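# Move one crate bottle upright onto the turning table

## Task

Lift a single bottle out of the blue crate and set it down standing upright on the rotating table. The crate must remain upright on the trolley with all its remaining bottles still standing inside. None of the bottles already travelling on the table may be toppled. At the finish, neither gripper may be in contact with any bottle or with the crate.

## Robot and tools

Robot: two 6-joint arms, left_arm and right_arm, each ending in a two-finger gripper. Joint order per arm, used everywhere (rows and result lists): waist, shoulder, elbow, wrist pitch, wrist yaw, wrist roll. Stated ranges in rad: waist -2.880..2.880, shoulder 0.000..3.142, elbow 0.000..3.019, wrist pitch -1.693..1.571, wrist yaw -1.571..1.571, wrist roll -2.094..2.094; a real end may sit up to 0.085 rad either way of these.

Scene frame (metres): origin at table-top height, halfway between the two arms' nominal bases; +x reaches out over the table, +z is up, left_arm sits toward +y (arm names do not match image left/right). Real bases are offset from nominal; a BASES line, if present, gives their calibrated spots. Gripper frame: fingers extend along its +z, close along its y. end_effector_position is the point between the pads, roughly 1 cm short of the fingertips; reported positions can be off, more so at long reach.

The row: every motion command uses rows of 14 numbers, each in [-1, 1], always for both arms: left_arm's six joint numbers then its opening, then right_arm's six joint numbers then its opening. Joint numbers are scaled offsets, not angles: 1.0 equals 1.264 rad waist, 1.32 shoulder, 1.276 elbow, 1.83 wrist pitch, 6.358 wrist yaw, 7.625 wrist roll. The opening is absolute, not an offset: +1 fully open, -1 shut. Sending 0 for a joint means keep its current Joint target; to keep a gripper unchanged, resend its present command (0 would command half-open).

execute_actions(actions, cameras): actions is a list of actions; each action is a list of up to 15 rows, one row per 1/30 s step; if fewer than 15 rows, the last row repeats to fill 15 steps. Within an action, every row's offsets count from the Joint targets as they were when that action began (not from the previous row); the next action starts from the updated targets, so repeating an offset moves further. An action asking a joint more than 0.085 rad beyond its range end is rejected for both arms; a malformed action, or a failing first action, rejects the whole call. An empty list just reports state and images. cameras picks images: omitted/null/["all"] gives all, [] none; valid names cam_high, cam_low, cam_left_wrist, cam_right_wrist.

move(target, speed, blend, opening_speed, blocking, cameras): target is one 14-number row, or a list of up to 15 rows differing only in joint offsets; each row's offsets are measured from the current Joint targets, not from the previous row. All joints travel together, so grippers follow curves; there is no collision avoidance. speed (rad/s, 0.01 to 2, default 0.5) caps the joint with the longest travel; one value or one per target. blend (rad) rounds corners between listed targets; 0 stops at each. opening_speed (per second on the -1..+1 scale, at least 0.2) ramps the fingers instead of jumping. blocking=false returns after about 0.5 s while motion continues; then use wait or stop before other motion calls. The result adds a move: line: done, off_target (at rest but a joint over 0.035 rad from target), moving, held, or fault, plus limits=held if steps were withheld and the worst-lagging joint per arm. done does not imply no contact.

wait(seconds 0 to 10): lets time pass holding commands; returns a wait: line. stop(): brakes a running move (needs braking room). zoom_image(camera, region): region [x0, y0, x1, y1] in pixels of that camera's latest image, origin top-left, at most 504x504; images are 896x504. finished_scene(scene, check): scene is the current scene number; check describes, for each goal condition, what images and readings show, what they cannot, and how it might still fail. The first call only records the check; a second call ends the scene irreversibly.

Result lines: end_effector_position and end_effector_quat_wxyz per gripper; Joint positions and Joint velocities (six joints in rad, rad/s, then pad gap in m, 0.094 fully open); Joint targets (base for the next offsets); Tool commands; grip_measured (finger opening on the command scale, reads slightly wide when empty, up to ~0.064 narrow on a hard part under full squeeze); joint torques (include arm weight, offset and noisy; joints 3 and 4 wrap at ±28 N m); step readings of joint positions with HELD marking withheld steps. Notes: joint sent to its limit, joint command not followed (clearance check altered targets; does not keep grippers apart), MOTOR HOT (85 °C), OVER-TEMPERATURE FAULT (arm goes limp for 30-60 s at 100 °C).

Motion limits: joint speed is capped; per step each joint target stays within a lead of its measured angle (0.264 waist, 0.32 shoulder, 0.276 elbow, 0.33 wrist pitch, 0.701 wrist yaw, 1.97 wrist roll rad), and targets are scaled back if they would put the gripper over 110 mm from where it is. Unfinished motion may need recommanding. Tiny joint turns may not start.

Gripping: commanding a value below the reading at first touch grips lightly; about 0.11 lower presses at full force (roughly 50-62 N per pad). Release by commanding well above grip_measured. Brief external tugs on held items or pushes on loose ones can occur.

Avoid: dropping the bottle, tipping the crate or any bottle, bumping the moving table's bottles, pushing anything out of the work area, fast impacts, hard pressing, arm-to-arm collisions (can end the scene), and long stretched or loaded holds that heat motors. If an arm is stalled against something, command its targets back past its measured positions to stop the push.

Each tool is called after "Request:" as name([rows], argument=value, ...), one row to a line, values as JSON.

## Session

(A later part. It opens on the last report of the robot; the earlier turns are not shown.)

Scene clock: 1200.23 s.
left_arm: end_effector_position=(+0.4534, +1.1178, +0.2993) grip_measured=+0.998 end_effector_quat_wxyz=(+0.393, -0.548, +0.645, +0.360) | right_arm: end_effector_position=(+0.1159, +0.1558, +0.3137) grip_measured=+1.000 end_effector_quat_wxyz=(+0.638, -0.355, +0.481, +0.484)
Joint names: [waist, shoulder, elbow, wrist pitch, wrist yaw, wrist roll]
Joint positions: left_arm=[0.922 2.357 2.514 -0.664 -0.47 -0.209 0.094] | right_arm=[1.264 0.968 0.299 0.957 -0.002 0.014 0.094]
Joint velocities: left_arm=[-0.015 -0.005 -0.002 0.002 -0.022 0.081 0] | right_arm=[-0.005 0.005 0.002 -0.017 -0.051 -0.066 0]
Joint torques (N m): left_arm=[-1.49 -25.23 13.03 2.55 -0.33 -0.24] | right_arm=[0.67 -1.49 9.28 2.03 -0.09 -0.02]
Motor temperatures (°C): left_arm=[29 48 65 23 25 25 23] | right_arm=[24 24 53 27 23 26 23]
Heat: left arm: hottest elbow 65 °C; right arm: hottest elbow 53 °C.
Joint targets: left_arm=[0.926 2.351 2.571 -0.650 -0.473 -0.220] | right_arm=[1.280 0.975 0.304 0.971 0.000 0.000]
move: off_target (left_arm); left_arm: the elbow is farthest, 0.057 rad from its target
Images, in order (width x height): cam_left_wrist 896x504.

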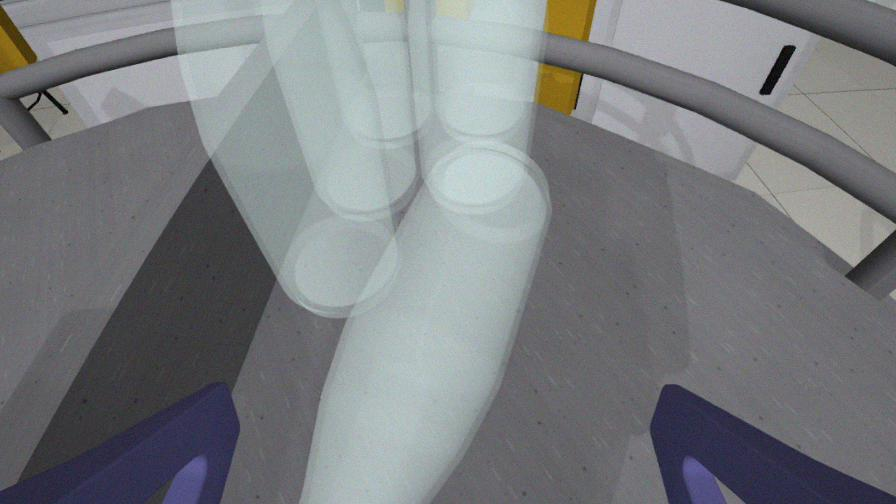

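I'll check the current state of scene 2 before continuing.

Request:
execute_actions(actions=[])

Scene clock: 1235.10 s.
left_arm: end_effector_position=(+0.4534, +1.1178, +0.2993) grip_measured=+0.998 end_effector_quat_wxyz=(+0.393, -0.548, +0.645, +0.360) | right_arm: end_effector_position=(+0.1159, +0.1558, +0.3137) grip_measured=+1.000 end_effector_quat_wxyz=(+0.638, -0.355, +0.481, +0.484)
Joint names: [waist, shoulder, elbow, wrist pitch, wrist yaw, wrist roll]
Joint positions: left_arm=[0.922 2.357 2.514 -0.664 -0.47 -0.21 0.094] | right_arm=[1.264 0.968 0.299 0.957 -0.002 0.014 0.094]
Joint velocities: left_arm=[-0.015 -0.005 -0.012 -0.017 -0.037 0.007 -0.001] | right_arm=[-0.015 -0.015 0.007 -0.002 -0.051 0.022 0]
Joint torques (N m): left_arm=[-1.44 -25.64 13 2.54 -0.35 -0.2] | right_arm=[0.73 -1.44 9.31 2.03 -0.09 -0.02]
Motor temperatures (°C): left_arm=[29 52 67 23 25 25 23] | right_arm=[24 24 53 27 23 26 23]
Heat: left arm: hottest elbow 67 °C; right arm: hottest elbow 53 °C.
Joint targets: left_arm=[0.926 2.351 2.571 -0.650 -0.473 -0.220] | right_arm=[1.280 0.975 0.304 0.971 0.000 0.000]
Tool commands: left_gripper/opening=+1.0 right_gripper/opening=+1.0

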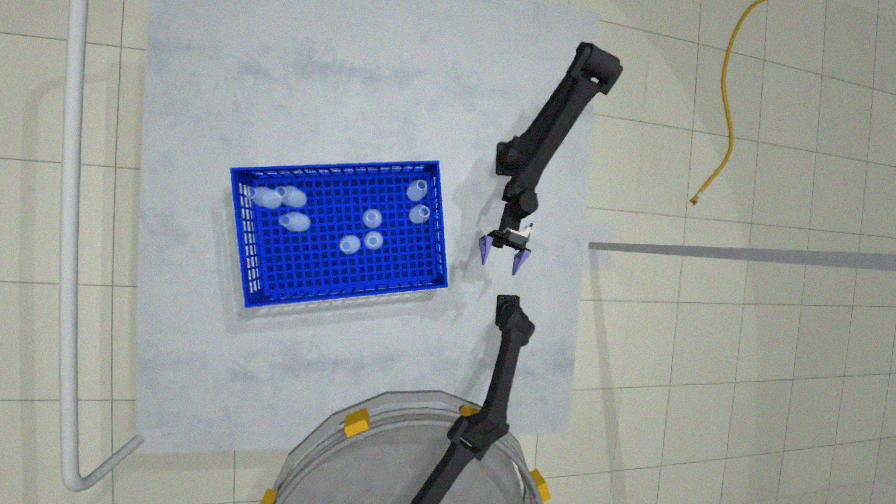

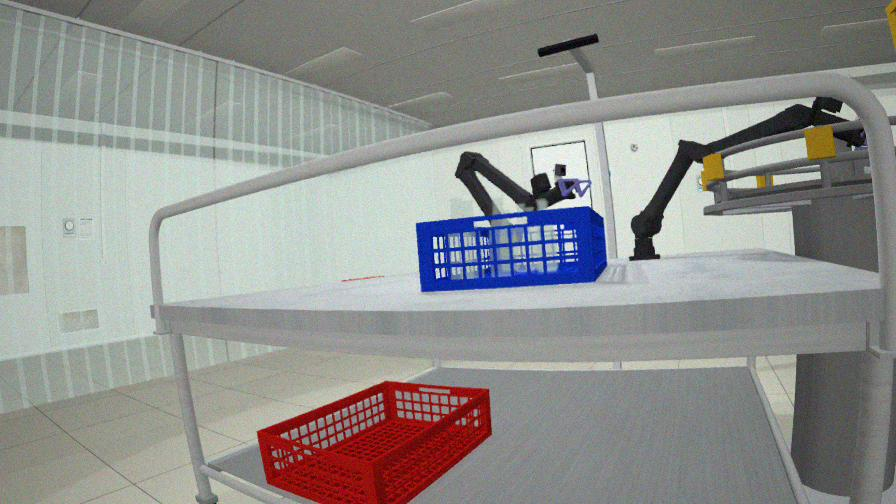

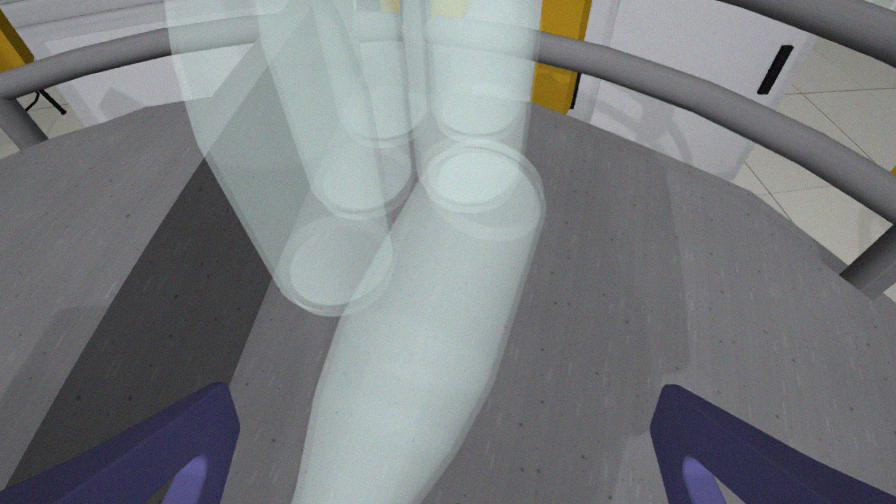

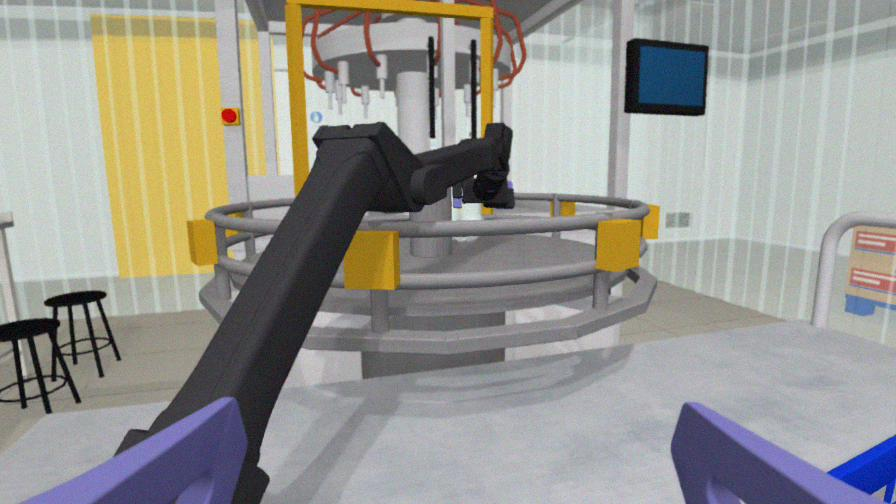

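Request:
move(target=[0.0079, 0, 0, -0.0656, 0, -0.0039, 1, 0, 0, 0, 0, 0, 0, 1], speed=0.3, cameras=["cam_left_wrist"])

Scene clock: 1263.23 s.
left_arm: end_effector_position=(+0.4397, +1.1122, +0.2800) grip_measured=+0.998 end_effector_quat_wxyz=(+0.355, -0.565, +0.660, +0.346) | right_arm: end_effector_position=(+0.1159, +0.1558, +0.3137) grip_measured=+1.000 end_effector_quat_wxyz=(+0.638, -0.355, +0.481, +0.484)
Joint names: [waist, shoulder, elbow, wrist pitch, wrist yaw, wrist roll]
Joint positions: left_arm=[0.93 2.357 2.514 -0.764 -0.47 -0.239 0.094] | right_arm=[1.264 0.968 0.299 0.957 -0.002 0.014 0.094]
Joint velocities: left_arm=[-0.015 -0.005 -0.007 -0.022 -0.037 0.022 0] | right_arm=[-0.005 -0.015 0.012 0.002 0.095 -0.051 0]
Joint torques (N m): left_arm=[-1.73 -25.47 12.79 1.51 -0.4 -0.18] | right_arm=[0.67 -1.44 9.29 2.02 -0.09 -0.02]
Motor temperatures (°C): left_arm=[29 54 68 23 25 25 23] | right_arm=[24 24 53 27 23 26 23]
Heat: left arm: hottest elbow 68 °C; right arm: hottest elbow 53 °C.
Joint targets: left_arm=[0.936 2.351 2.571 -0.770 -0.473 -0.250] | right_arm=[1.280 0.975 0.304 0.971 0.000 0.000]
move: off_target (left_arm); left_arm: the elbow is farthest, 0.057 rad from its target
Images, in order (width x height): cam_left_wrist 896x504.

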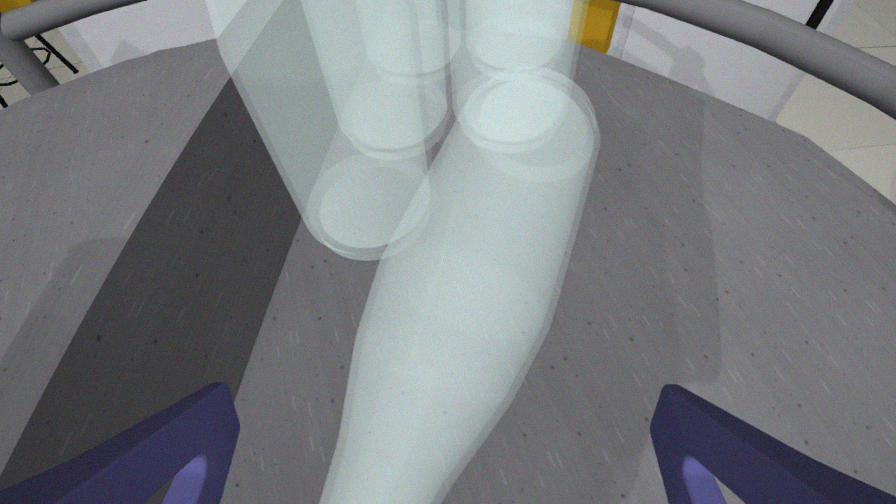

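Request:
move(target=[0, -0.0136, -0.105, 0.0557, 0, -0.0026, 1, 0, 0, 0, 0, 0, 0, 1], speed=0.25, cameras=["cam_left_wrist"])

Scene clock: 1276.43 s.
left_arm: end_effector_position=(+0.4414, +1.1144, +0.2556) grip_measured=+0.998 end_effector_quat_wxyz=(+0.361, -0.571, +0.652, +0.344) | right_arm: end_effector_position=(+0.1159, +0.1558, +0.3137) grip_measured=+1.000 end_effector_quat_wxyz=(+0.638, -0.355, +0.481, +0.484)
Joint names: [waist, shoulder, elbow, wrist pitch, wrist yaw, wrist roll]
Joint positions: left_arm=[0.93 2.35 2.433 -0.683 -0.47 -0.259 0.094] | right_arm=[1.264 0.968 0.299 0.957 -0.002 0.014 0.094]
Joint velocities: left_arm=[-0.005 0.015 0.007 -0.007 0.007 -0.066 0] | right_arm=[-0.005 -0.015 0.002 0.002 -0.022 -0.022 0]
Joint torques (N m): left_arm=[-1.32 -26.29 9.2 2.22 -0.37 -0.25] | right_arm=[0.73 -1.44 9.29 2.03 -0.09 -0.02]
Motor temperatures (°C): left_arm=[29 54 69 23 25 25 23] | right_arm=[24 24 53 27 23 26 23]
Heat: left arm: hottest elbow 69 °C; right arm: hottest elbow 53 °C.
Joint targets: left_arm=[0.936 2.332 2.437 -0.668 -0.473 -0.270] | right_arm=[1.280 0.975 0.304 0.971 0.000 0.000]
move: done
Images, in order (width x height): cam_left_wrist 896x504.

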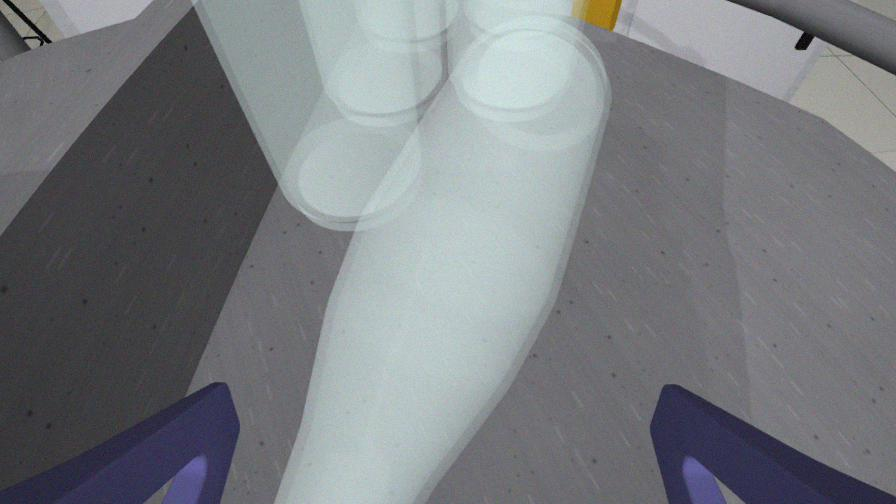

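Request:
move(target=[0, 0, -0.0306, 0.0224, 0, 0, 1, 0, 0, 0, 0, 0, 0, 1], speed=0.2, cameras=["cam_left_wrist"])

Scene clock: 1319.10 s.
left_arm: end_effector_position=(+0.4404, +1.1167, +0.2464) grip_measured=+0.999 end_effector_quat_wxyz=(+0.365, -0.572, +0.648, +0.346) | right_arm: end_effector_position=(+0.1159, +0.1558, +0.3137) grip_measured=+1.000 end_effector_quat_wxyz=(+0.638, -0.355, +0.481, +0.484)
Joint names: [waist, shoulder, elbow, wrist pitch, wrist yaw, wrist roll]
Joint positions: left_arm=[0.932 2.347 2.398 -0.64 -0.473 -0.259 0.094] | right_arm=[1.264 0.968 0.299 0.957 -0.002 0.014 0.094]
Joint velocities: left_arm=[-0.024 -0.005 -0.027 0.002 -0.037 0.051 -0.001] | right_arm=[-0.005 -0.005 -0.012 0.002 -0.007 0.022 0]
Joint torques (N m): left_arm=[-1.26 -26.11 8.99 2.43 -0.27 -0.23] | right_arm=[0.67 -1.44 9.28 2.03 -0.09 -0.02]
Motor temperatures (°C): left_arm=[29 51 68 23 25 25 23] | right_arm=[24 24 53 27 23 26 23]
Heat: left arm: hottest elbow 68 °C; right arm: hottest elbow 53 °C.
Joint targets: left_arm=[0.936 2.333 2.398 -0.627 -0.474 -0.270] | right_arm=[1.280 0.975 0.304 0.971 0.000 0.000]
move: done
Images, in order (width x height): cam_left_wrist 896x504.

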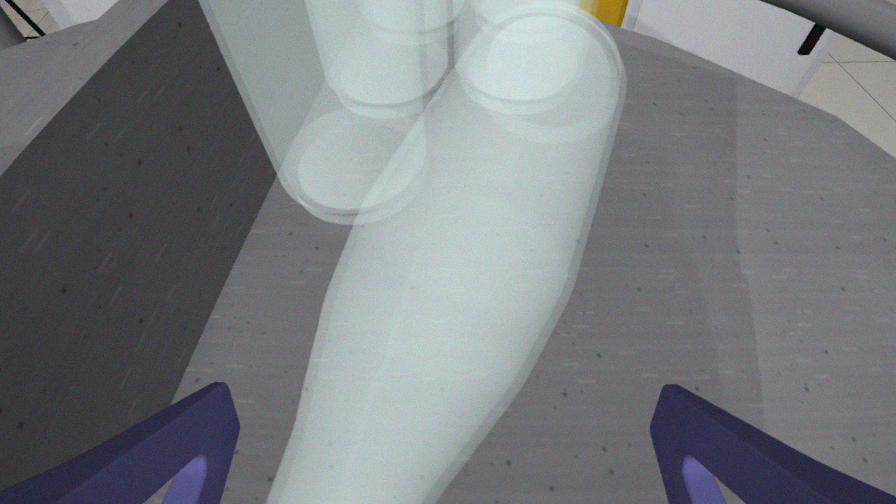

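Request:
move([
  [0, 0, -0.0180, 0.0124, 0, 0, 1, 0, 0, 0, 0, 0, 0, 1],
  [-0.0237, 0, -0.0180, 0.0124, 0, 0, 1, 0, 0, 0, 0, 0, 0, 1],
], speed=[0.15, 0.06], cameras=["cam_left_wrist"])

Scene clock: 1327.60 s.
left_arm: end_effector_position=(+0.4535, +1.1088, +0.2439) grip_measured=+0.999 end_effector_quat_wxyz=(+0.371, -0.566, +0.651, +0.344) | right_arm: end_effector_position=(+0.1159, +0.1558, +0.3137) grip_measured=+1.000 end_effector_quat_wxyz=(+0.638, -0.355, +0.481, +0.484)
Joint names: [waist, shoulder, elbow, wrist pitch, wrist yaw, wrist roll]
Joint positions: left_arm=[0.915 2.343 2.379 -0.616 -0.475 -0.259 0.094] | right_arm=[1.264 0.968 0.299 0.957 -0.002 0.014 0.094]
Joint velocities: left_arm=[-0.005 -0.005 -0.007 -0.007 0.022 -0.007 0] | right_arm=[-0.015 -0.005 -0.022 0.007 -0.066 -0.022 0]
Joint torques (N m): left_arm=[-2.32 -25.88 8.75 2.15 -0.13 -0.18] | right_arm=[0.73 -1.44 9.28 2.02 -0.09 -0.02]
Motor temperatures (°C): left_arm=[29 51 66 23 25 25 23] | right_arm=[24 24 53 27 23 26 23]
Heat: left arm: hottest elbow 66 °C; right arm: hottest elbow 53 °C.
Joint targets: left_arm=[0.906 2.333 2.375 -0.604 -0.474 -0.270] | right_arm=[1.280 0.975 0.304 0.971 0.000 0.000]
move: done
Images, in order (width x height): cam_left_wrist 896x504.

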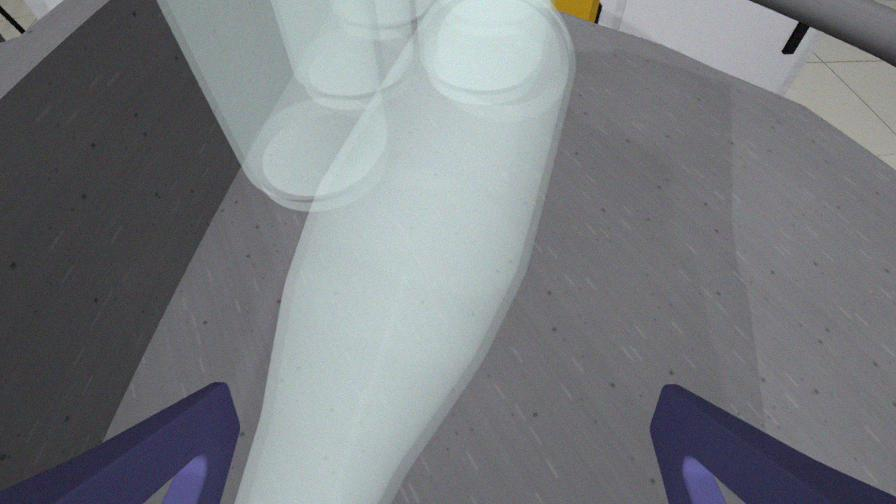

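Request:
move([
  [0, 0, -0.0110, 0, 0, 0, 1, 0, 0, 0, 0, 0, 0, 1],
  [-0.0142, 0, -0.0110, 0, 0, 0, 1, 0, 0, 0, 0, 0, 0, 1],
], speed=[0.1, 0.05], cameras=["cam_left_wrist"])

Scene clock: 1347.50 s.
left_arm: end_effector_position=(+0.4655, +1.0985, +0.2495) grip_measured=+0.999 end_effector_quat_wxyz=(+0.377, -0.560, +0.653, +0.344) | right_arm: end_effector_position=(+0.1159, +0.1558, +0.3137) grip_measured=+1.000 end_effector_quat_wxyz=(+0.638, -0.355, +0.481, +0.484)
Joint names: [waist, shoulder, elbow, wrist pitch, wrist yaw, wrist roll]
Joint positions: left_arm=[0.897 2.331 2.369 -0.61 -0.481 -0.259 0.094] | right_arm=[1.264 0.968 0.299 0.957 -0.002 0.014 0.094]
Joint velocities: left_arm=[0.015 -0.005 -0.007 0.002 -0.022 -0.007 0] | right_arm=[-0.005 -0.015 -0.002 0.007 -0.022 0.007 0]
Joint torques (N m): left_arm=[-1.55 -24.82 8.5 2.13 0.05 -0.26] | right_arm=[0.67 -1.38 9.29 2.02 -0.09 -0.02]
Motor temperatures (°C): left_arm=[29 49 65 23 25 25 23] | right_arm=[24 24 53 27 23 26 23]
Heat: left arm: hottest elbow 65 °C; right arm: hottest elbow 53 °C.
Joint targets: left_arm=[0.889 2.333 2.361 -0.604 -0.474 -0.270] | right_arm=[1.280 0.975 0.304 0.971 0.000 0.000]
move: done
Images, in order (width x height): cam_left_wrist 896x504.

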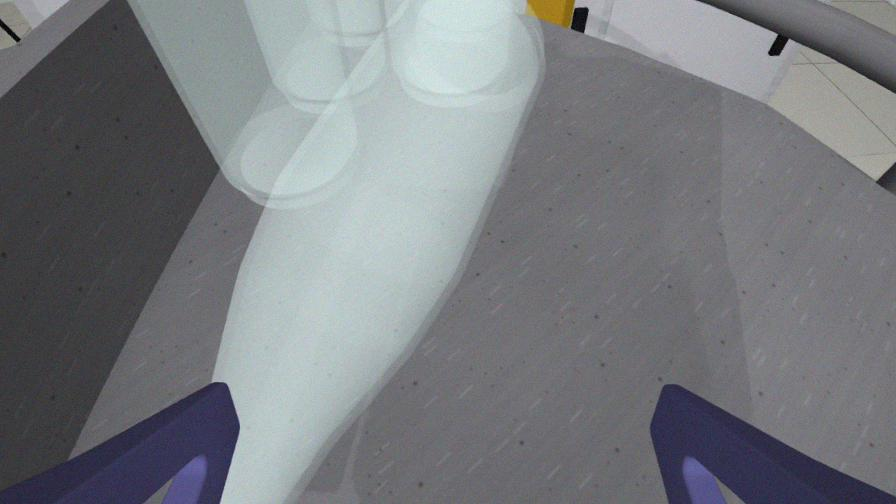

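Request:
move([
  [0, 0, 0, 0.0350, 0, 0, 1, 0, 0, 0, 0, 0, 0, 1],
  [0.0388, 0, 0, 0.0350, 0, 0, 1, 0, 0, 0, 0, 0, 0, 1],
  [0.0388, 0, -0.0306, -0.0011, 0, 0, 1, 0, 0, 0, 0, 0, 0, 1],
], speed=[0.2, 0.12, 0.12], cameras=["cam_left_wrist"])

Scene clock: 1377.90 s.
left_arm: end_effector_position=(+0.4504, +1.1048, +0.2284) grip_measured=+0.999 end_effector_quat_wxyz=(+0.364, -0.567, +0.656, +0.340) | right_arm: end_effector_position=(+0.1159, +0.1558, +0.3137) grip_measured=+1.000 end_effector_quat_wxyz=(+0.638, -0.355, +0.481, +0.484)
Joint names: [waist, shoulder, elbow, wrist pitch, wrist yaw, wrist roll]
Joint positions: left_arm=[0.916 2.33 2.326 -0.597 -0.468 -0.262 0.094] | right_arm=[1.264 0.968 0.299 0.957 -0.002 0.014 0.094]
Joint velocities: left_arm=[-0.024 -0.005 0.002 -0.007 0.007 -0.007 -0.001] | right_arm=[-0.024 -0.015 -0.012 -0.007 -0.022 0.022 0]
Joint torques (N m): left_arm=[-0.03 -24.82 8.73 1.4 -0.45 -0.2] | right_arm=[0.67 -1.44 9.29 2.03 -0.09 -0.02]
Motor temperatures (°C): left_arm=[29 56 61 23 25 25 23] | right_arm=[24 24 53 27 23 26 23]
Heat: left arm: hottest elbow 61 °C; right arm: hottest elbow 53 °C.
Joint targets: left_arm=[0.937 2.333 2.322 -0.606 -0.474 -0.270] | right_arm=[1.280 0.975 0.304 0.971 0.000 0.000]
move: done
Images, in order (width x height): cam_left_wrist 896x504.

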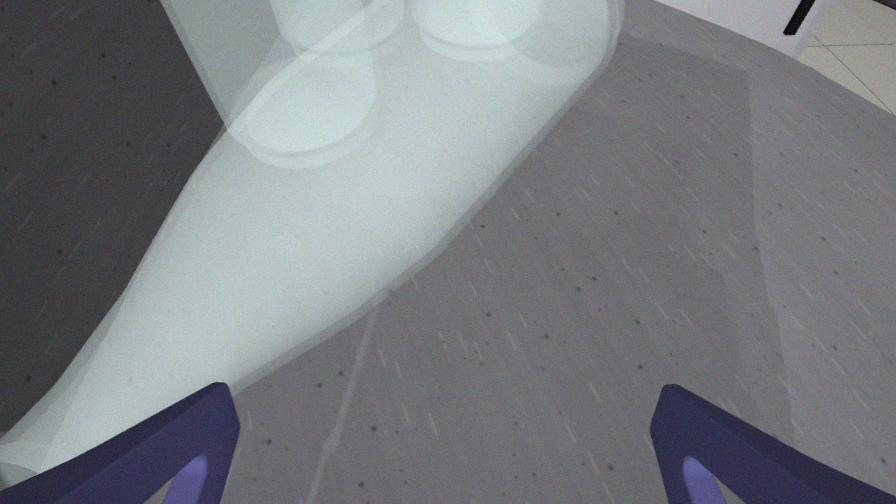

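Request:
move(target=[-0.0350, 0, 0, 0, 0, 0, 1, 0, 0, 0, 0, 0, 0, 1], speed=0.06, cameras=["cam_left_wrist"])

Scene clock: 1409.50 s.
left_arm: end_effector_position=(+0.4635, +1.0947, +0.2248) grip_measured=+0.999 end_effector_quat_wxyz=(+0.363, -0.562, +0.663, +0.336) | right_arm: end_effector_position=(+0.1159, +0.1558, +0.3137) grip_measured=+1.000 end_effector_quat_wxyz=(+0.638, -0.355, +0.481, +0.484)
Joint names: [waist, shoulder, elbow, wrist pitch, wrist yaw, wrist roll]
Joint positions: left_arm=[0.897 2.33 2.321 -0.601 -0.47 -0.262 0.094] | right_arm=[1.264 0.968 0.299 0.957 -0.002 0.014 0.094]
Joint velocities: left_arm=[0.005 -0.005 -0.002 -0.012 -0.051 -0.037 -0.001] | right_arm=[-0.005 0.005 -0.002 -0.002 -0.007 0.037 0]
Joint torques (N m): left_arm=[-2.26 -24.41 9.09 1.4 -0.39 -0.21] | right_arm=[0.73 -1.44 9.29 2.04 -0.09 -0.02]
Motor temperatures (°C): left_arm=[28 56 62 23 25 25 23] | right_arm=[24 24 53 27 23 26 23]
Heat: left arm: hottest elbow 62 °C; right arm: hottest elbow 53 °C.
Joint targets: left_arm=[0.893 2.333 2.322 -0.606 -0.473 -0.270] | right_arm=[1.280 0.975 0.304 0.971 0.000 0.000]
move: done
Images, in order (width x height): cam_left_wrist 896x504.

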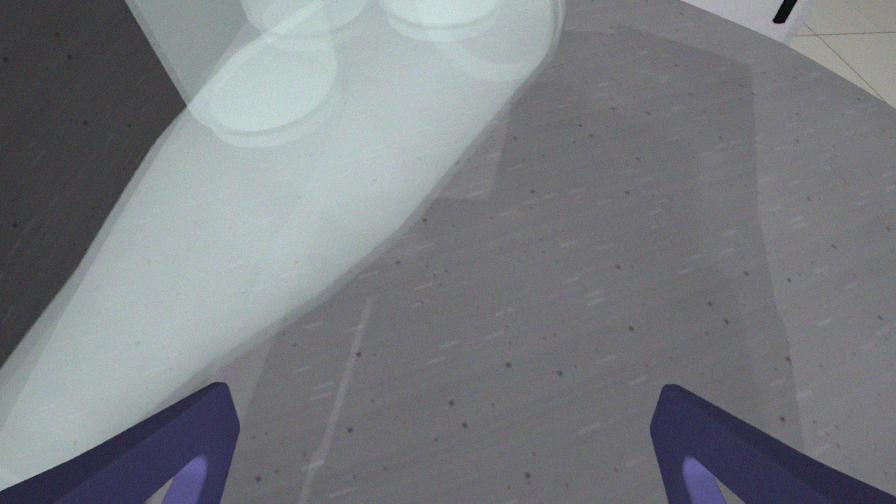

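Request:
wait(seconds=0.5, cameras=["cam_left_wrist"])

Scene clock: 1413.23 s.
left_arm: end_effector_position=(+0.4633, +1.0947, +0.2247) grip_measured=+0.999 end_effector_quat_wxyz=(+0.363, -0.562, +0.663, +0.336) | right_arm: end_effector_position=(+0.1159, +0.1558, +0.3137) grip_measured=+1.000 end_effector_quat_wxyz=(+0.638, -0.355, +0.481, +0.484)
Joint names: [waist, shoulder, elbow, wrist pitch, wrist yaw, wrist roll]
Joint positions: left_arm=[0.897 2.33 2.321 -0.602 -0.471 -0.263 0.094] | right_arm=[1.264 0.968 0.299 0.957 -0.002 0.014 0.094]
Joint velocities: left_arm=[-0.015 -0.015 0.007 0.002 -0.007 0.007 0] | right_arm=[-0.015 -0.005 -0.017 -0.012 -0.081 0.022 0]
Joint torques (N m): left_arm=[-1.73 -25.05 9.09 1.65 -0.35 -0.19] | right_arm=[0.67 -1.44 9.28 2.02 -0.09 -0.02]
Motor temperatures (°C): left_arm=[28 57 62 23 25 25 23] | right_arm=[24 24 53 27 23 26 23]
Heat: left arm: hottest elbow 62 °C; right arm: hottest elbow 53 °C.
Joint targets: left_arm=[0.893 2.333 2.322 -0.606 -0.474 -0.270] | right_arm=[1.280 0.975 0.304 0.971 0.000 0.000]
Tool commands: left_gripper/opening=+1.0 right_gripper/opening=+1.0
wait: 0.50 s; at rest from the start
Images, in order (width x height): cam_left_wrist 896x504.

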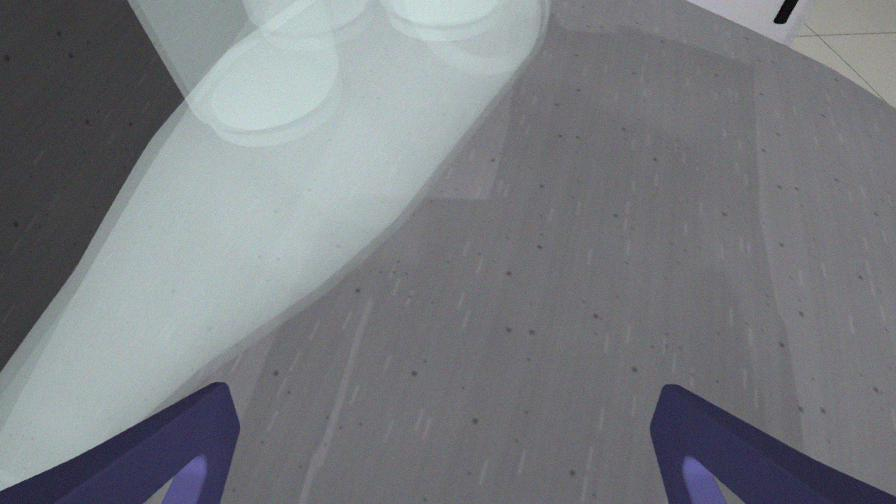

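Request:
move(target=[-0.0080, 0, 0.0157, 0.1000, 0, 0, 1, 0, 0, 0, 0, 0, 0, 1], speed=0.3, cameras=["cam_left_wrist"])

Request:
wait(seconds=5, cameras=["cam_left_wrist"])

Scene clock: 1434.73 s.
left_arm: end_effector_position=(+0.4802, +1.1057, +0.2566) grip_measured=+0.999 end_effector_quat_wxyz=(+0.433, -0.554, +0.622, +0.346) | right_arm: end_effector_position=(+0.1159, +0.1558, +0.3137) grip_measured=+1.000 end_effector_quat_wxyz=(+0.638, -0.355, +0.481, +0.484)
Joint names: [waist, shoulder, elbow, wrist pitch, wrist yaw, wrist roll]
Joint positions: left_arm=[0.891 2.33 2.321 -0.439 -0.471 -0.267 0.094] | right_arm=[1.264 0.968 0.299 0.957 -0.002 0.014 0.094]
Joint velocities: left_arm=[-0.024 -0.005 -0.002 -0.007 -0.022 -0.007 0.001] | right_arm=[-0.005 -0.015 0.017 -0.007 -0.11 -0.022 0]
Joint torques (N m): left_arm=[-2.14 -24.7 10.62 2.52 -0.28 -0.14] | right_arm=[0.73 -1.44 9.28 2.02 -0.09 -0.02]
Motor temperatures (°C): left_arm=[28 57 62 23 25 25 23] | right_arm=[24 24 53 27 23 26 23]
Heat: left arm: hottest elbow 62 °C; right arm: hottest elbow 53 °C.
Joint targets: left_arm=[0.883 2.333 2.342 -0.423 -0.474 -0.270] | right_arm=[1.280 0.975 0.304 0.971 0.000 0.000]
move: done
Images, in order (width x height): cam_left_wrist 896x504.

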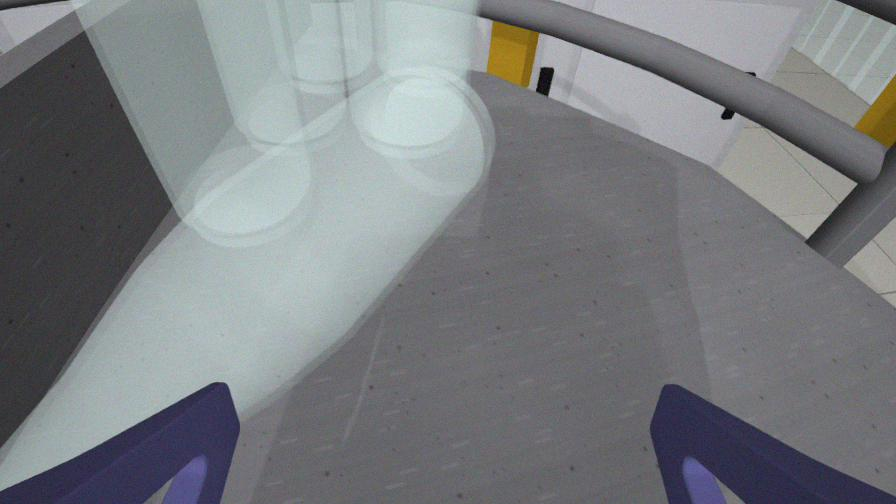

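Scene clock: 1439.73 s.
left_arm: end_effector_position=(+0.4808, +1.1053, +0.2566) grip_measured=+0.999 end_effector_quat_wxyz=(+0.433, -0.553, +0.622, +0.346) | right_arm: end_effector_position=(+0.1159, +0.1558, +0.3137) grip_measured=+1.000 end_effector_quat_wxyz=(+0.638, -0.355, +0.481, +0.484)
Joint names: [waist, shoulder, elbow, wrist pitch, wrist yaw, wrist roll]
Joint positions: left_arm=[0.89 2.33 2.321 -0.438 -0.471 -0.267 0.094] | right_arm=[1.264 0.968 0.299 0.957 -0.002 0.014 0.094]
Joint velocities: left_arm=[-0.015 -0.005 -0.017 -0.017 0.022 0.037 0] | right_arm=[0.005 -0.015 -0.017 0.007 -0.037 -0.007 0]
Joint torques (N m): left_arm=[-2.67 -25 10.58 2.47 -0.27 -0.11] | right_arm=[0.67 -1.44 9.28 2.02 -0.09 -0.02]
Motor temperatures (°C): left_arm=[28 58 63 23 25 25 23] | right_arm=[24 24 53 27 23 26 23]
Heat: left arm: hottest elbow 63 °C; right arm: hottest elbow 53 °C.
Joint targets: left_arm=[0.883 2.333 2.342 -0.423 -0.473 -0.270] | right_arm=[1.280 0.975 0.304 0.971 0.000 0.000]
Tool commands: left_gripper/opening=+1.0 right_gripper/opening=+1.0
wait: 5.00 s; at rest by 0.17 s
Images, in order (width x height): cam_left_wrist 896x504.

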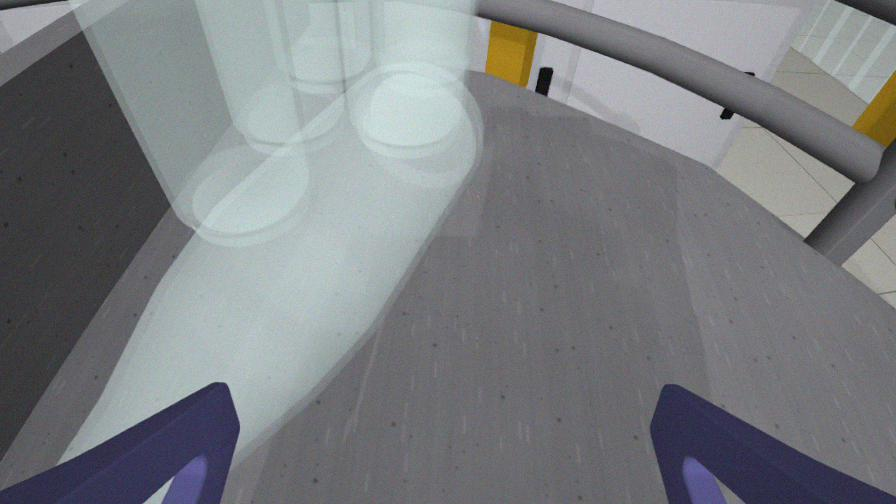

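Request:
move(target=[0, 0, 0.0900, -0.0100, 0, 0, 1, 0, 0, 0, 0, 0, 0, 1], speed=0.3, cameras=[])

Request:
wait(seconds=8, cameras=["cam_left_wrist"])

Scene clock: 1448.47 s.
left_arm: end_effector_position=(+0.4850, +1.1105, +0.3070) grip_measured=+0.999 end_effector_quat_wxyz=(-0.468, +0.548, -0.598, -0.351) | right_arm: end_effector_position=(+0.1159, +0.1558, +0.3137) grip_measured=+1.000 end_effector_quat_wxyz=(+0.638, -0.355, +0.481, +0.484)
Joint names: [waist, shoulder, elbow, wrist pitch, wrist yaw, wrist roll]
Joint positions: left_arm=[0.89 2.33 2.406 -0.438 -0.471 -0.267 0.094] | right_arm=[1.264 0.968 0.299 0.957 -0.002 0.014 0.094]
Joint velocities: left_arm=[-0.005 -0.015 -0.007 0.012 0.037 -0.066 0.001] | right_arm=[-0.005 0.005 -0.007 0.007 -0.081 -0.022 0]
Joint torques (N m): left_arm=[-2.61 -24.76 12.67 1.76 -0.28 -0.14] | right_arm=[0.67 -1.44 9.28 2.02 -0.09 -0.02]
Motor temperatures (°C): left_arm=[28 58 63 23 25 25 23] | right_arm=[24 24 53 27 23 26 23]
Heat: left arm: hottest elbow 63 °C; right arm: hottest elbow 53 °C.
Joint targets: left_arm=[0.883 2.333 2.457 -0.441 -0.473 -0.270] | right_arm=[1.280 0.975 0.304 0.971 0.000 0.000]
move: off_target (left_arm); left_arm: the elbow is farthest, 0.050 rad from its target
No camera images: "cameras" was empty.

Scene clock: 1456.47 s.
left_arm: end_effector_position=(+0.4850, +1.1105, +0.3070) grip_measured=+0.999 end_effector_quat_wxyz=(-0.468, +0.548, -0.598, -0.351) | right_arm: end_effector_position=(+0.1159, +0.1558, +0.3137) grip_measured=+1.000 end_effector_quat_wxyz=(+0.638, -0.355, +0.481, +0.484)
Joint names: [waist, shoulder, elbow, wrist pitch, wrist yaw, wrist roll]
Joint positions: left_arm=[0.89 2.33 2.406 -0.438 -0.471 -0.267 0.094] | right_arm=[1.264 0.968 0.299 0.957 -0.002 0.014 0.094]
Joint velocities: left_arm=[0.005 -0.005 0.002 0.002 -0.022 -0.081 0] | right_arm=[0.005 -0.005 0.002 -0.002 0.022 -0.051 0]
Joint torques (N m): left_arm=[-2.2 -24.59 12.75 1.72 -0.29 -0.14] | right_arm=[0.73 -1.44 9.29 2.03 -0.09 -0.02]
Motor temperatures (°C): left_arm=[28 58 66 23 25 25 23] | right_arm=[24 24 53 27 23 26 23]
Heat: left arm: hottest elbow 66 °C; right arm: hottest elbow 53 °C.
Joint targets: left_arm=[0.883 2.333 2.457 -0.441 -0.473 -0.270] | right_arm=[1.280 0.975 0.304 0.971 0.000 0.000]
Tool commands: left_gripper/opening=+1.0 right_gripper/opening=+1.0
wait: 8.00 s; at rest by 0.17 s
Images, in order (width x height): cam_left_wrist 896x504.

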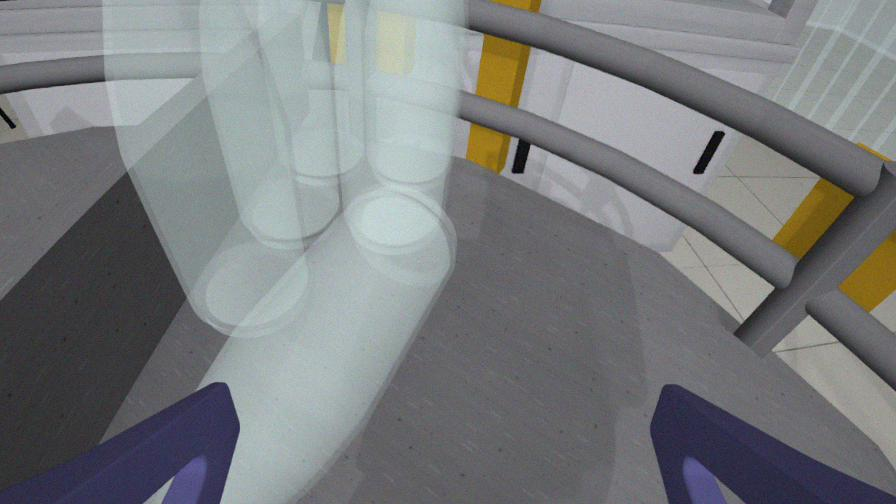

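Request:
move([
  [0.0435, 0, 0.0572, -0.0600, 0, 0, 1, 0, 0, 0, 0, 0, 0, 1],
  [0.0435, 0, 0.0572, -0.1689, 0, 0, 1, 0, 0, 0, 0, 0, 0, 1],
], speed=[0.25, 0.25], cameras=[])

Request:
wait(seconds=4, cameras=["cam_left_wrist"])

Scene clock: 1465.03 s.
left_arm: end_effector_position=(+0.4266, +1.1150, +0.2851) grip_measured=+0.999 end_effector_quat_wxyz=(+0.360, -0.578, +0.646, +0.345) | right_arm: end_effector_position=(+0.1159, +0.1558, +0.3137) grip_measured=+1.000 end_effector_quat_wxyz=(+0.638, -0.355, +0.481, +0.484)
Joint names: [waist, shoulder, elbow, wrist pitch, wrist yaw, wrist roll]
Joint positions: left_arm=[0.944 2.33 2.475 -0.745 -0.472 -0.267 0.094] | right_arm=[1.264 0.968 0.299 0.957 -0.002 0.014 0.094]
Joint velocities: left_arm=[-0.005 -0.005 0.002 -0.017 0.007 0.022 -0.001] | right_arm=[-0.005 -0.005 -0.012 0.002 -0.037 0.022 0]
Joint torques (N m): left_arm=[-2.14 -24.76 12.83 1.47 -0.36 -0.15] | right_arm=[0.73 -1.49 9.29 2.02 -0.09 -0.02]
Motor temperatures (°C): left_arm=[28 58 68 23 25 25 23] | right_arm=[24 24 53 27 23 26 23]
Heat: left arm: hottest elbow 68 °C; right arm: hottest elbow 53 °C.
Joint targets: left_arm=[0.938 2.333 2.530 -0.751 -0.474 -0.270] | right_arm=[1.280 0.975 0.304 0.971 0.000 0.000]
move: off_target (left_arm); left_arm: the elbow is farthest, 0.055 rad from its target
No camera images: "cameras" was empty.

Scene clock: 1469.03 s.
left_arm: end_effector_position=(+0.4265, +1.1150, +0.2850) grip_measured=+0.999 end_effector_quat_wxyz=(+0.360, -0.578, +0.646, +0.345) | right_arm: end_effector_position=(+0.1159, +0.1558, +0.3137) grip_measured=+1.000 end_effector_quat_wxyz=(+0.638, -0.355, +0.481, +0.484)
Joint names: [waist, shoulder, elbow, wrist pitch, wrist yaw, wrist roll]
Joint positions: left_arm=[0.944 2.33 2.475 -0.745 -0.472 -0.267 0.094] | right_arm=[1.264 0.968 0.299 0.957 -0.002 0.014 0.094]
Joint velocities: left_arm=[-0.005 -0.005 -0.012 0.002 -0.007 -0.051 -0.001] | right_arm=[-0.015 -0.005 -0.007 0.002 0.081 -0.081 0]
Joint torques (N m): left_arm=[-2.43 -24.23 12.75 1.5 -0.33 -0.12] | right_arm=[0.79 -1.49 9.28 2.02 -0.09 -0.02]
Motor temperatures (°C): left_arm=[28 58 68 23 25 25 23] | right_arm=[24 24 53 27 23 26 23]
Heat: left arm: hottest elbow 68 °C; right arm: hottest elbow 53 °C.
Joint targets: left_arm=[0.938 2.333 2.530 -0.751 -0.474 -0.270] | right_arm=[1.280 0.975 0.304 0.971 0.000 0.000]
Tool commands: left_gripper/opening=+1.0 right_gripper/opening=+1.0
wait: 4.00 s; at rest by 0.17 s
Images, in order (width x height): cam_left_wrist 896x504.

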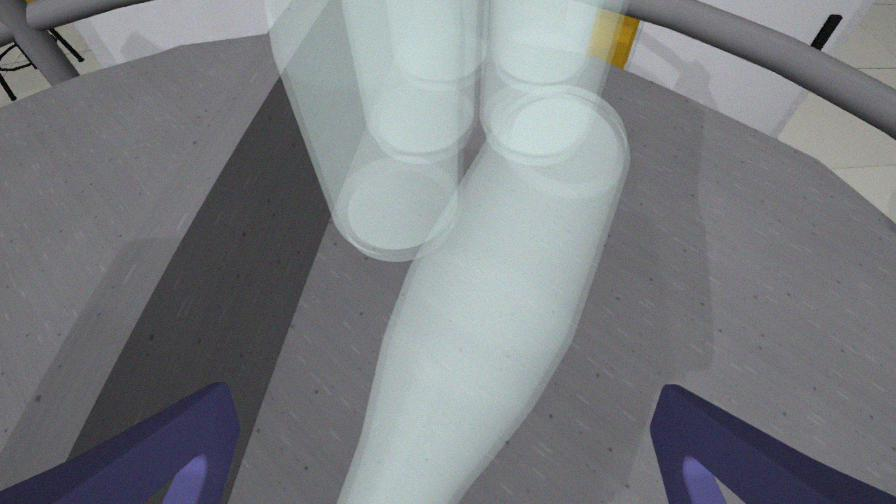

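Request:
move(target=[-0.0127, 0, 0, 0, 0, 0, 1, 0, 0, 0, 0, 0, 0, 1], speed=0.1, cameras=["cam_left_wrist"])

Scene clock: 1483.13 s.
left_arm: end_effector_position=(+0.4397, +1.1069, +0.2850) grip_measured=+0.999 end_effector_quat_wxyz=(+0.363, -0.573, +0.651, +0.342) | right_arm: end_effector_position=(+0.1159, +0.1558, +0.3137) grip_measured=+1.000 end_effector_quat_wxyz=(+0.638, -0.355, +0.481, +0.484)
Joint names: [waist, shoulder, elbow, wrist pitch, wrist yaw, wrist roll]
Joint positions: left_arm=[0.926 2.33 2.475 -0.745 -0.472 -0.267 0.094] | right_arm=[1.264 0.968 0.299 0.957 -0.002 0.014 0.094]
Joint velocities: left_arm=[-0.015 -0.005 0.002 0.002 0.022 -0.022 0] | right_arm=[-0.005 -0.005 -0.012 0.002 -0.066 -0.037 0]
Joint torques (N m): left_arm=[-2.49 -24.76 12.9 1.47 -0.36 -0.14] | right_arm=[0.67 -1.44 9.28 2.02 -0.09 -0.02]
Motor temperatures (°C): left_arm=[28 59 68 23 25 25 23] | right_arm=[24 24 53 26 23 26 23]
Heat: left arm: hottest elbow 68 °C; right arm: hottest elbow 53 °C.
Joint targets: left_arm=[0.922 2.333 2.530 -0.751 -0.474 -0.270] | right_arm=[1.280 0.975 0.304 0.971 0.000 0.000]
move: off_target (left_arm); left_arm: the elbow is farthest, 0.055 rad from its target
Images, in order (width x height): cam_left_wrist 896x504.

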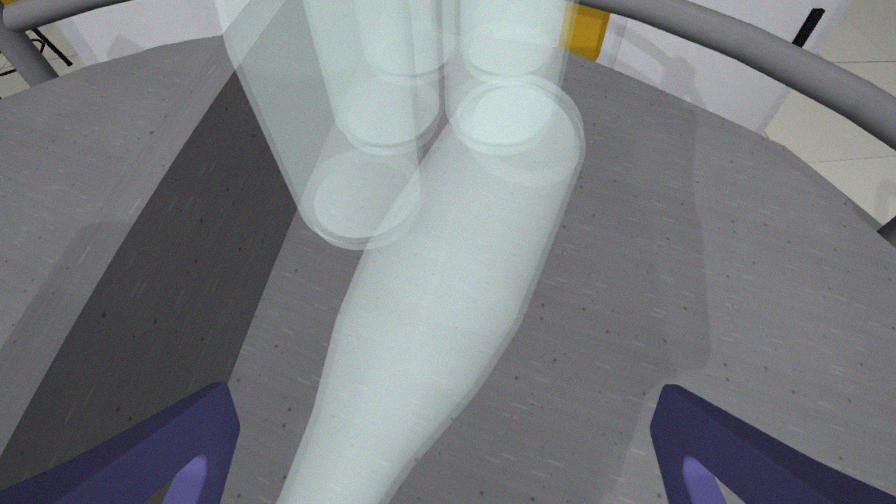

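Request:
wait(seconds=6, cameras=["cam_left_wrist"])

Scene clock: 1491.70 s.
left_arm: end_effector_position=(+0.4397, +1.1069, +0.2850) grip_measured=+0.999 end_effector_quat_wxyz=(+0.363, -0.573, +0.651, +0.342) | right_arm: end_effector_position=(+0.1159, +0.1558, +0.3137) grip_measured=+1.000 end_effector_quat_wxyz=(+0.638, -0.355, +0.481, +0.484)
Joint names: [waist, shoulder, elbow, wrist pitch, wrist yaw, wrist roll]
Joint positions: left_arm=[0.926 2.33 2.475 -0.745 -0.472 -0.267 0.094] | right_arm=[1.264 0.968 0.299 0.957 -0.002 0.014 0.094]
Joint velocities: left_arm=[-0.015 -0.015 -0.017 -0.002 0.007 -0.037 0] | right_arm=[0.005 0.005 -0.007 -0.027 -0.037 -0.037 0]
Joint torques (N m): left_arm=[-2.26 -24.18 12.9 1.46 -0.32 -0.14] | right_arm=[0.62 -1.44 9.29 2.03 -0.09 -0.02]
Motor temperatures (°C): left_arm=[28 59 69 23 25 25 23] | right_arm=[24 24 53 26 23 26 23]
Heat: left arm: hottest elbow 69 °C; right arm: hottest elbow 53 °C.
Joint targets: left_arm=[0.922 2.333 2.530 -0.751 -0.474 -0.270] | right_arm=[1.280 0.975 0.304 0.971 0.000 0.000]
Tool commands: left_gripper/opening=+1.0 right_gripper/opening=+1.0
wait: 6.00 s; at rest from the start
Images, in order (width x height): cam_left_wrist 896x504.

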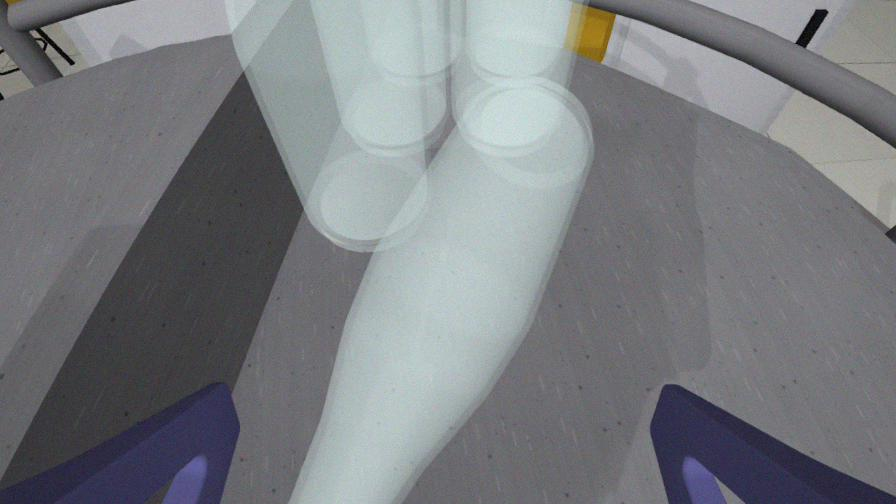

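Request:
move([
  [0.0127, 0, 0, 0, 0, 0, 1, 0, 0, 0, 0, 0, 0, 1],
  [0.0127, 0, -0.1630, 0.0934, 0, 0, 1, 0, 0, 0, 0, 0, 0, 1],
], speed=[0.1, 0.22], cameras=["cam_left_wrist"])

Scene clock: 1511.33 s.
left_arm: end_effector_position=(+0.4335, +1.1179, +0.2373) grip_measured=+0.999 end_effector_quat_wxyz=(+0.368, -0.575, +0.642, +0.349) | right_arm: end_effector_position=(+0.1159, +0.1558, +0.3137) grip_measured=+1.000 end_effector_quat_wxyz=(+0.638, -0.355, +0.481, +0.484)
Joint names: [waist, shoulder, elbow, wrist pitch, wrist yaw, wrist roll]
Joint positions: left_arm=[0.938 2.329 2.335 -0.584 -0.478 -0.263 0.094] | right_arm=[1.264 0.968 0.299 0.957 -0.002 0.014 0.094]
Joint velocities: left_arm=[-0.015 -0.015 -0.027 -0.002 0.007 0.081 0] | right_arm=[-0.005 0.005 0.022 0.002 0.081 0.037 0]
Joint torques (N m): left_arm=[-2.2 -24.82 8.18 1.89 -0.02 -0.19] | right_arm=[0.73 -1.44 9.29 2.02 -0.09 -0.02]
Motor temperatures (°C): left_arm=[28 59 70 23 25 25 23] | right_arm=[24 24 52 26 23 26 23]
Heat: left arm: hottest elbow 70 °C; right arm: hottest elbow 52 °C.
Joint targets: left_arm=[0.938 2.333 2.322 -0.580 -0.473 -0.270] | right_arm=[1.280 0.975 0.304 0.971 0.000 0.000]
move: done
Images, in order (width x height): cam_left_wrist 896x504.

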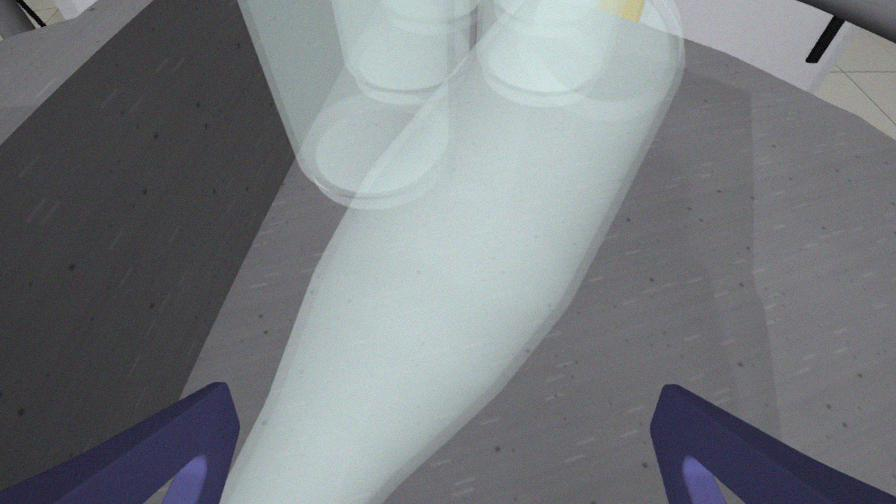

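Request:
wait(seconds=0.3, cameras=["cam_left_wrist"])

Scene clock: 1529.13 s.
left_arm: end_effector_position=(+0.4298, +1.1183, +0.2393) grip_measured=+0.999 end_effector_quat_wxyz=(+0.367, -0.576, +0.641, +0.351) | right_arm: end_effector_position=(+0.1159, +0.1558, +0.3137) grip_measured=+1.000 end_effector_quat_wxyz=(+0.638, -0.355, +0.481, +0.484)
Joint names: [waist, shoulder, elbow, wrist pitch, wrist yaw, wrist roll]
Joint positions: left_arm=[0.941 2.322 2.328 -0.584 -0.481 -0.262 0.094] | right_arm=[1.264 0.968 0.299 0.957 -0.002 0.014 0.094]
Joint velocities: left_arm=[0.024 -0.005 0.022 -0.037 -0.095 -0.037 -0.001] | right_arm=[-0.015 -0.005 0.007 -0.012 0.007 0.037 0]
Joint torques (N m): left_arm=[-1.85 -24.18 8.59 1.84 0.08 -0.2] | right_arm=[0.73 -1.38 9.28 2.02 -0.09 -0.02]
Motor temperatures (°C): left_arm=[28 57 67 23 25 25 23] | right_arm=[24 24 52 26 23 26 23]
Heat: left arm: hottest elbow 67 °C; right arm: hottest elbow 52 °C.
Joint targets: left_arm=[0.938 2.333 2.322 -0.580 -0.474 -0.270] | right_arm=[1.280 0.975 0.304 0.971 0.000 0.000]
Tool commands: left_gripper/opening=+1.0 right_gripper/opening=+1.0
wait: 0.30 s; at rest from the start
Images, in order (width x height): cam_left_wrist 896x504.

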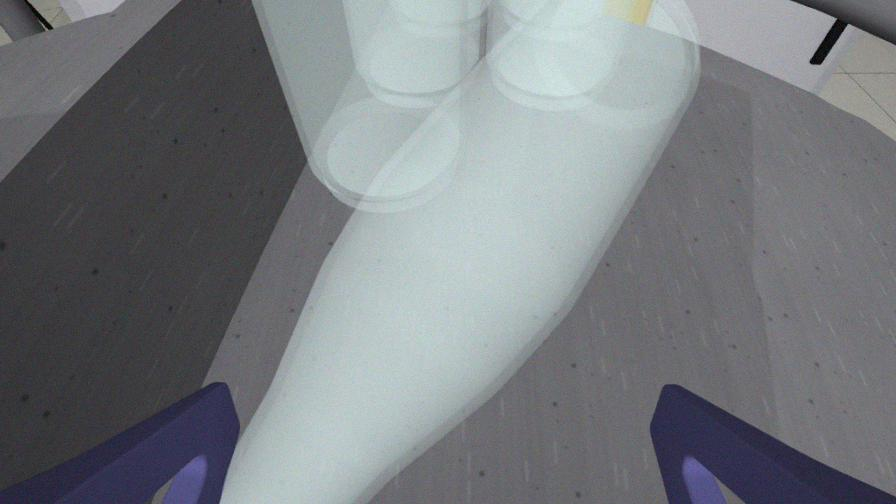

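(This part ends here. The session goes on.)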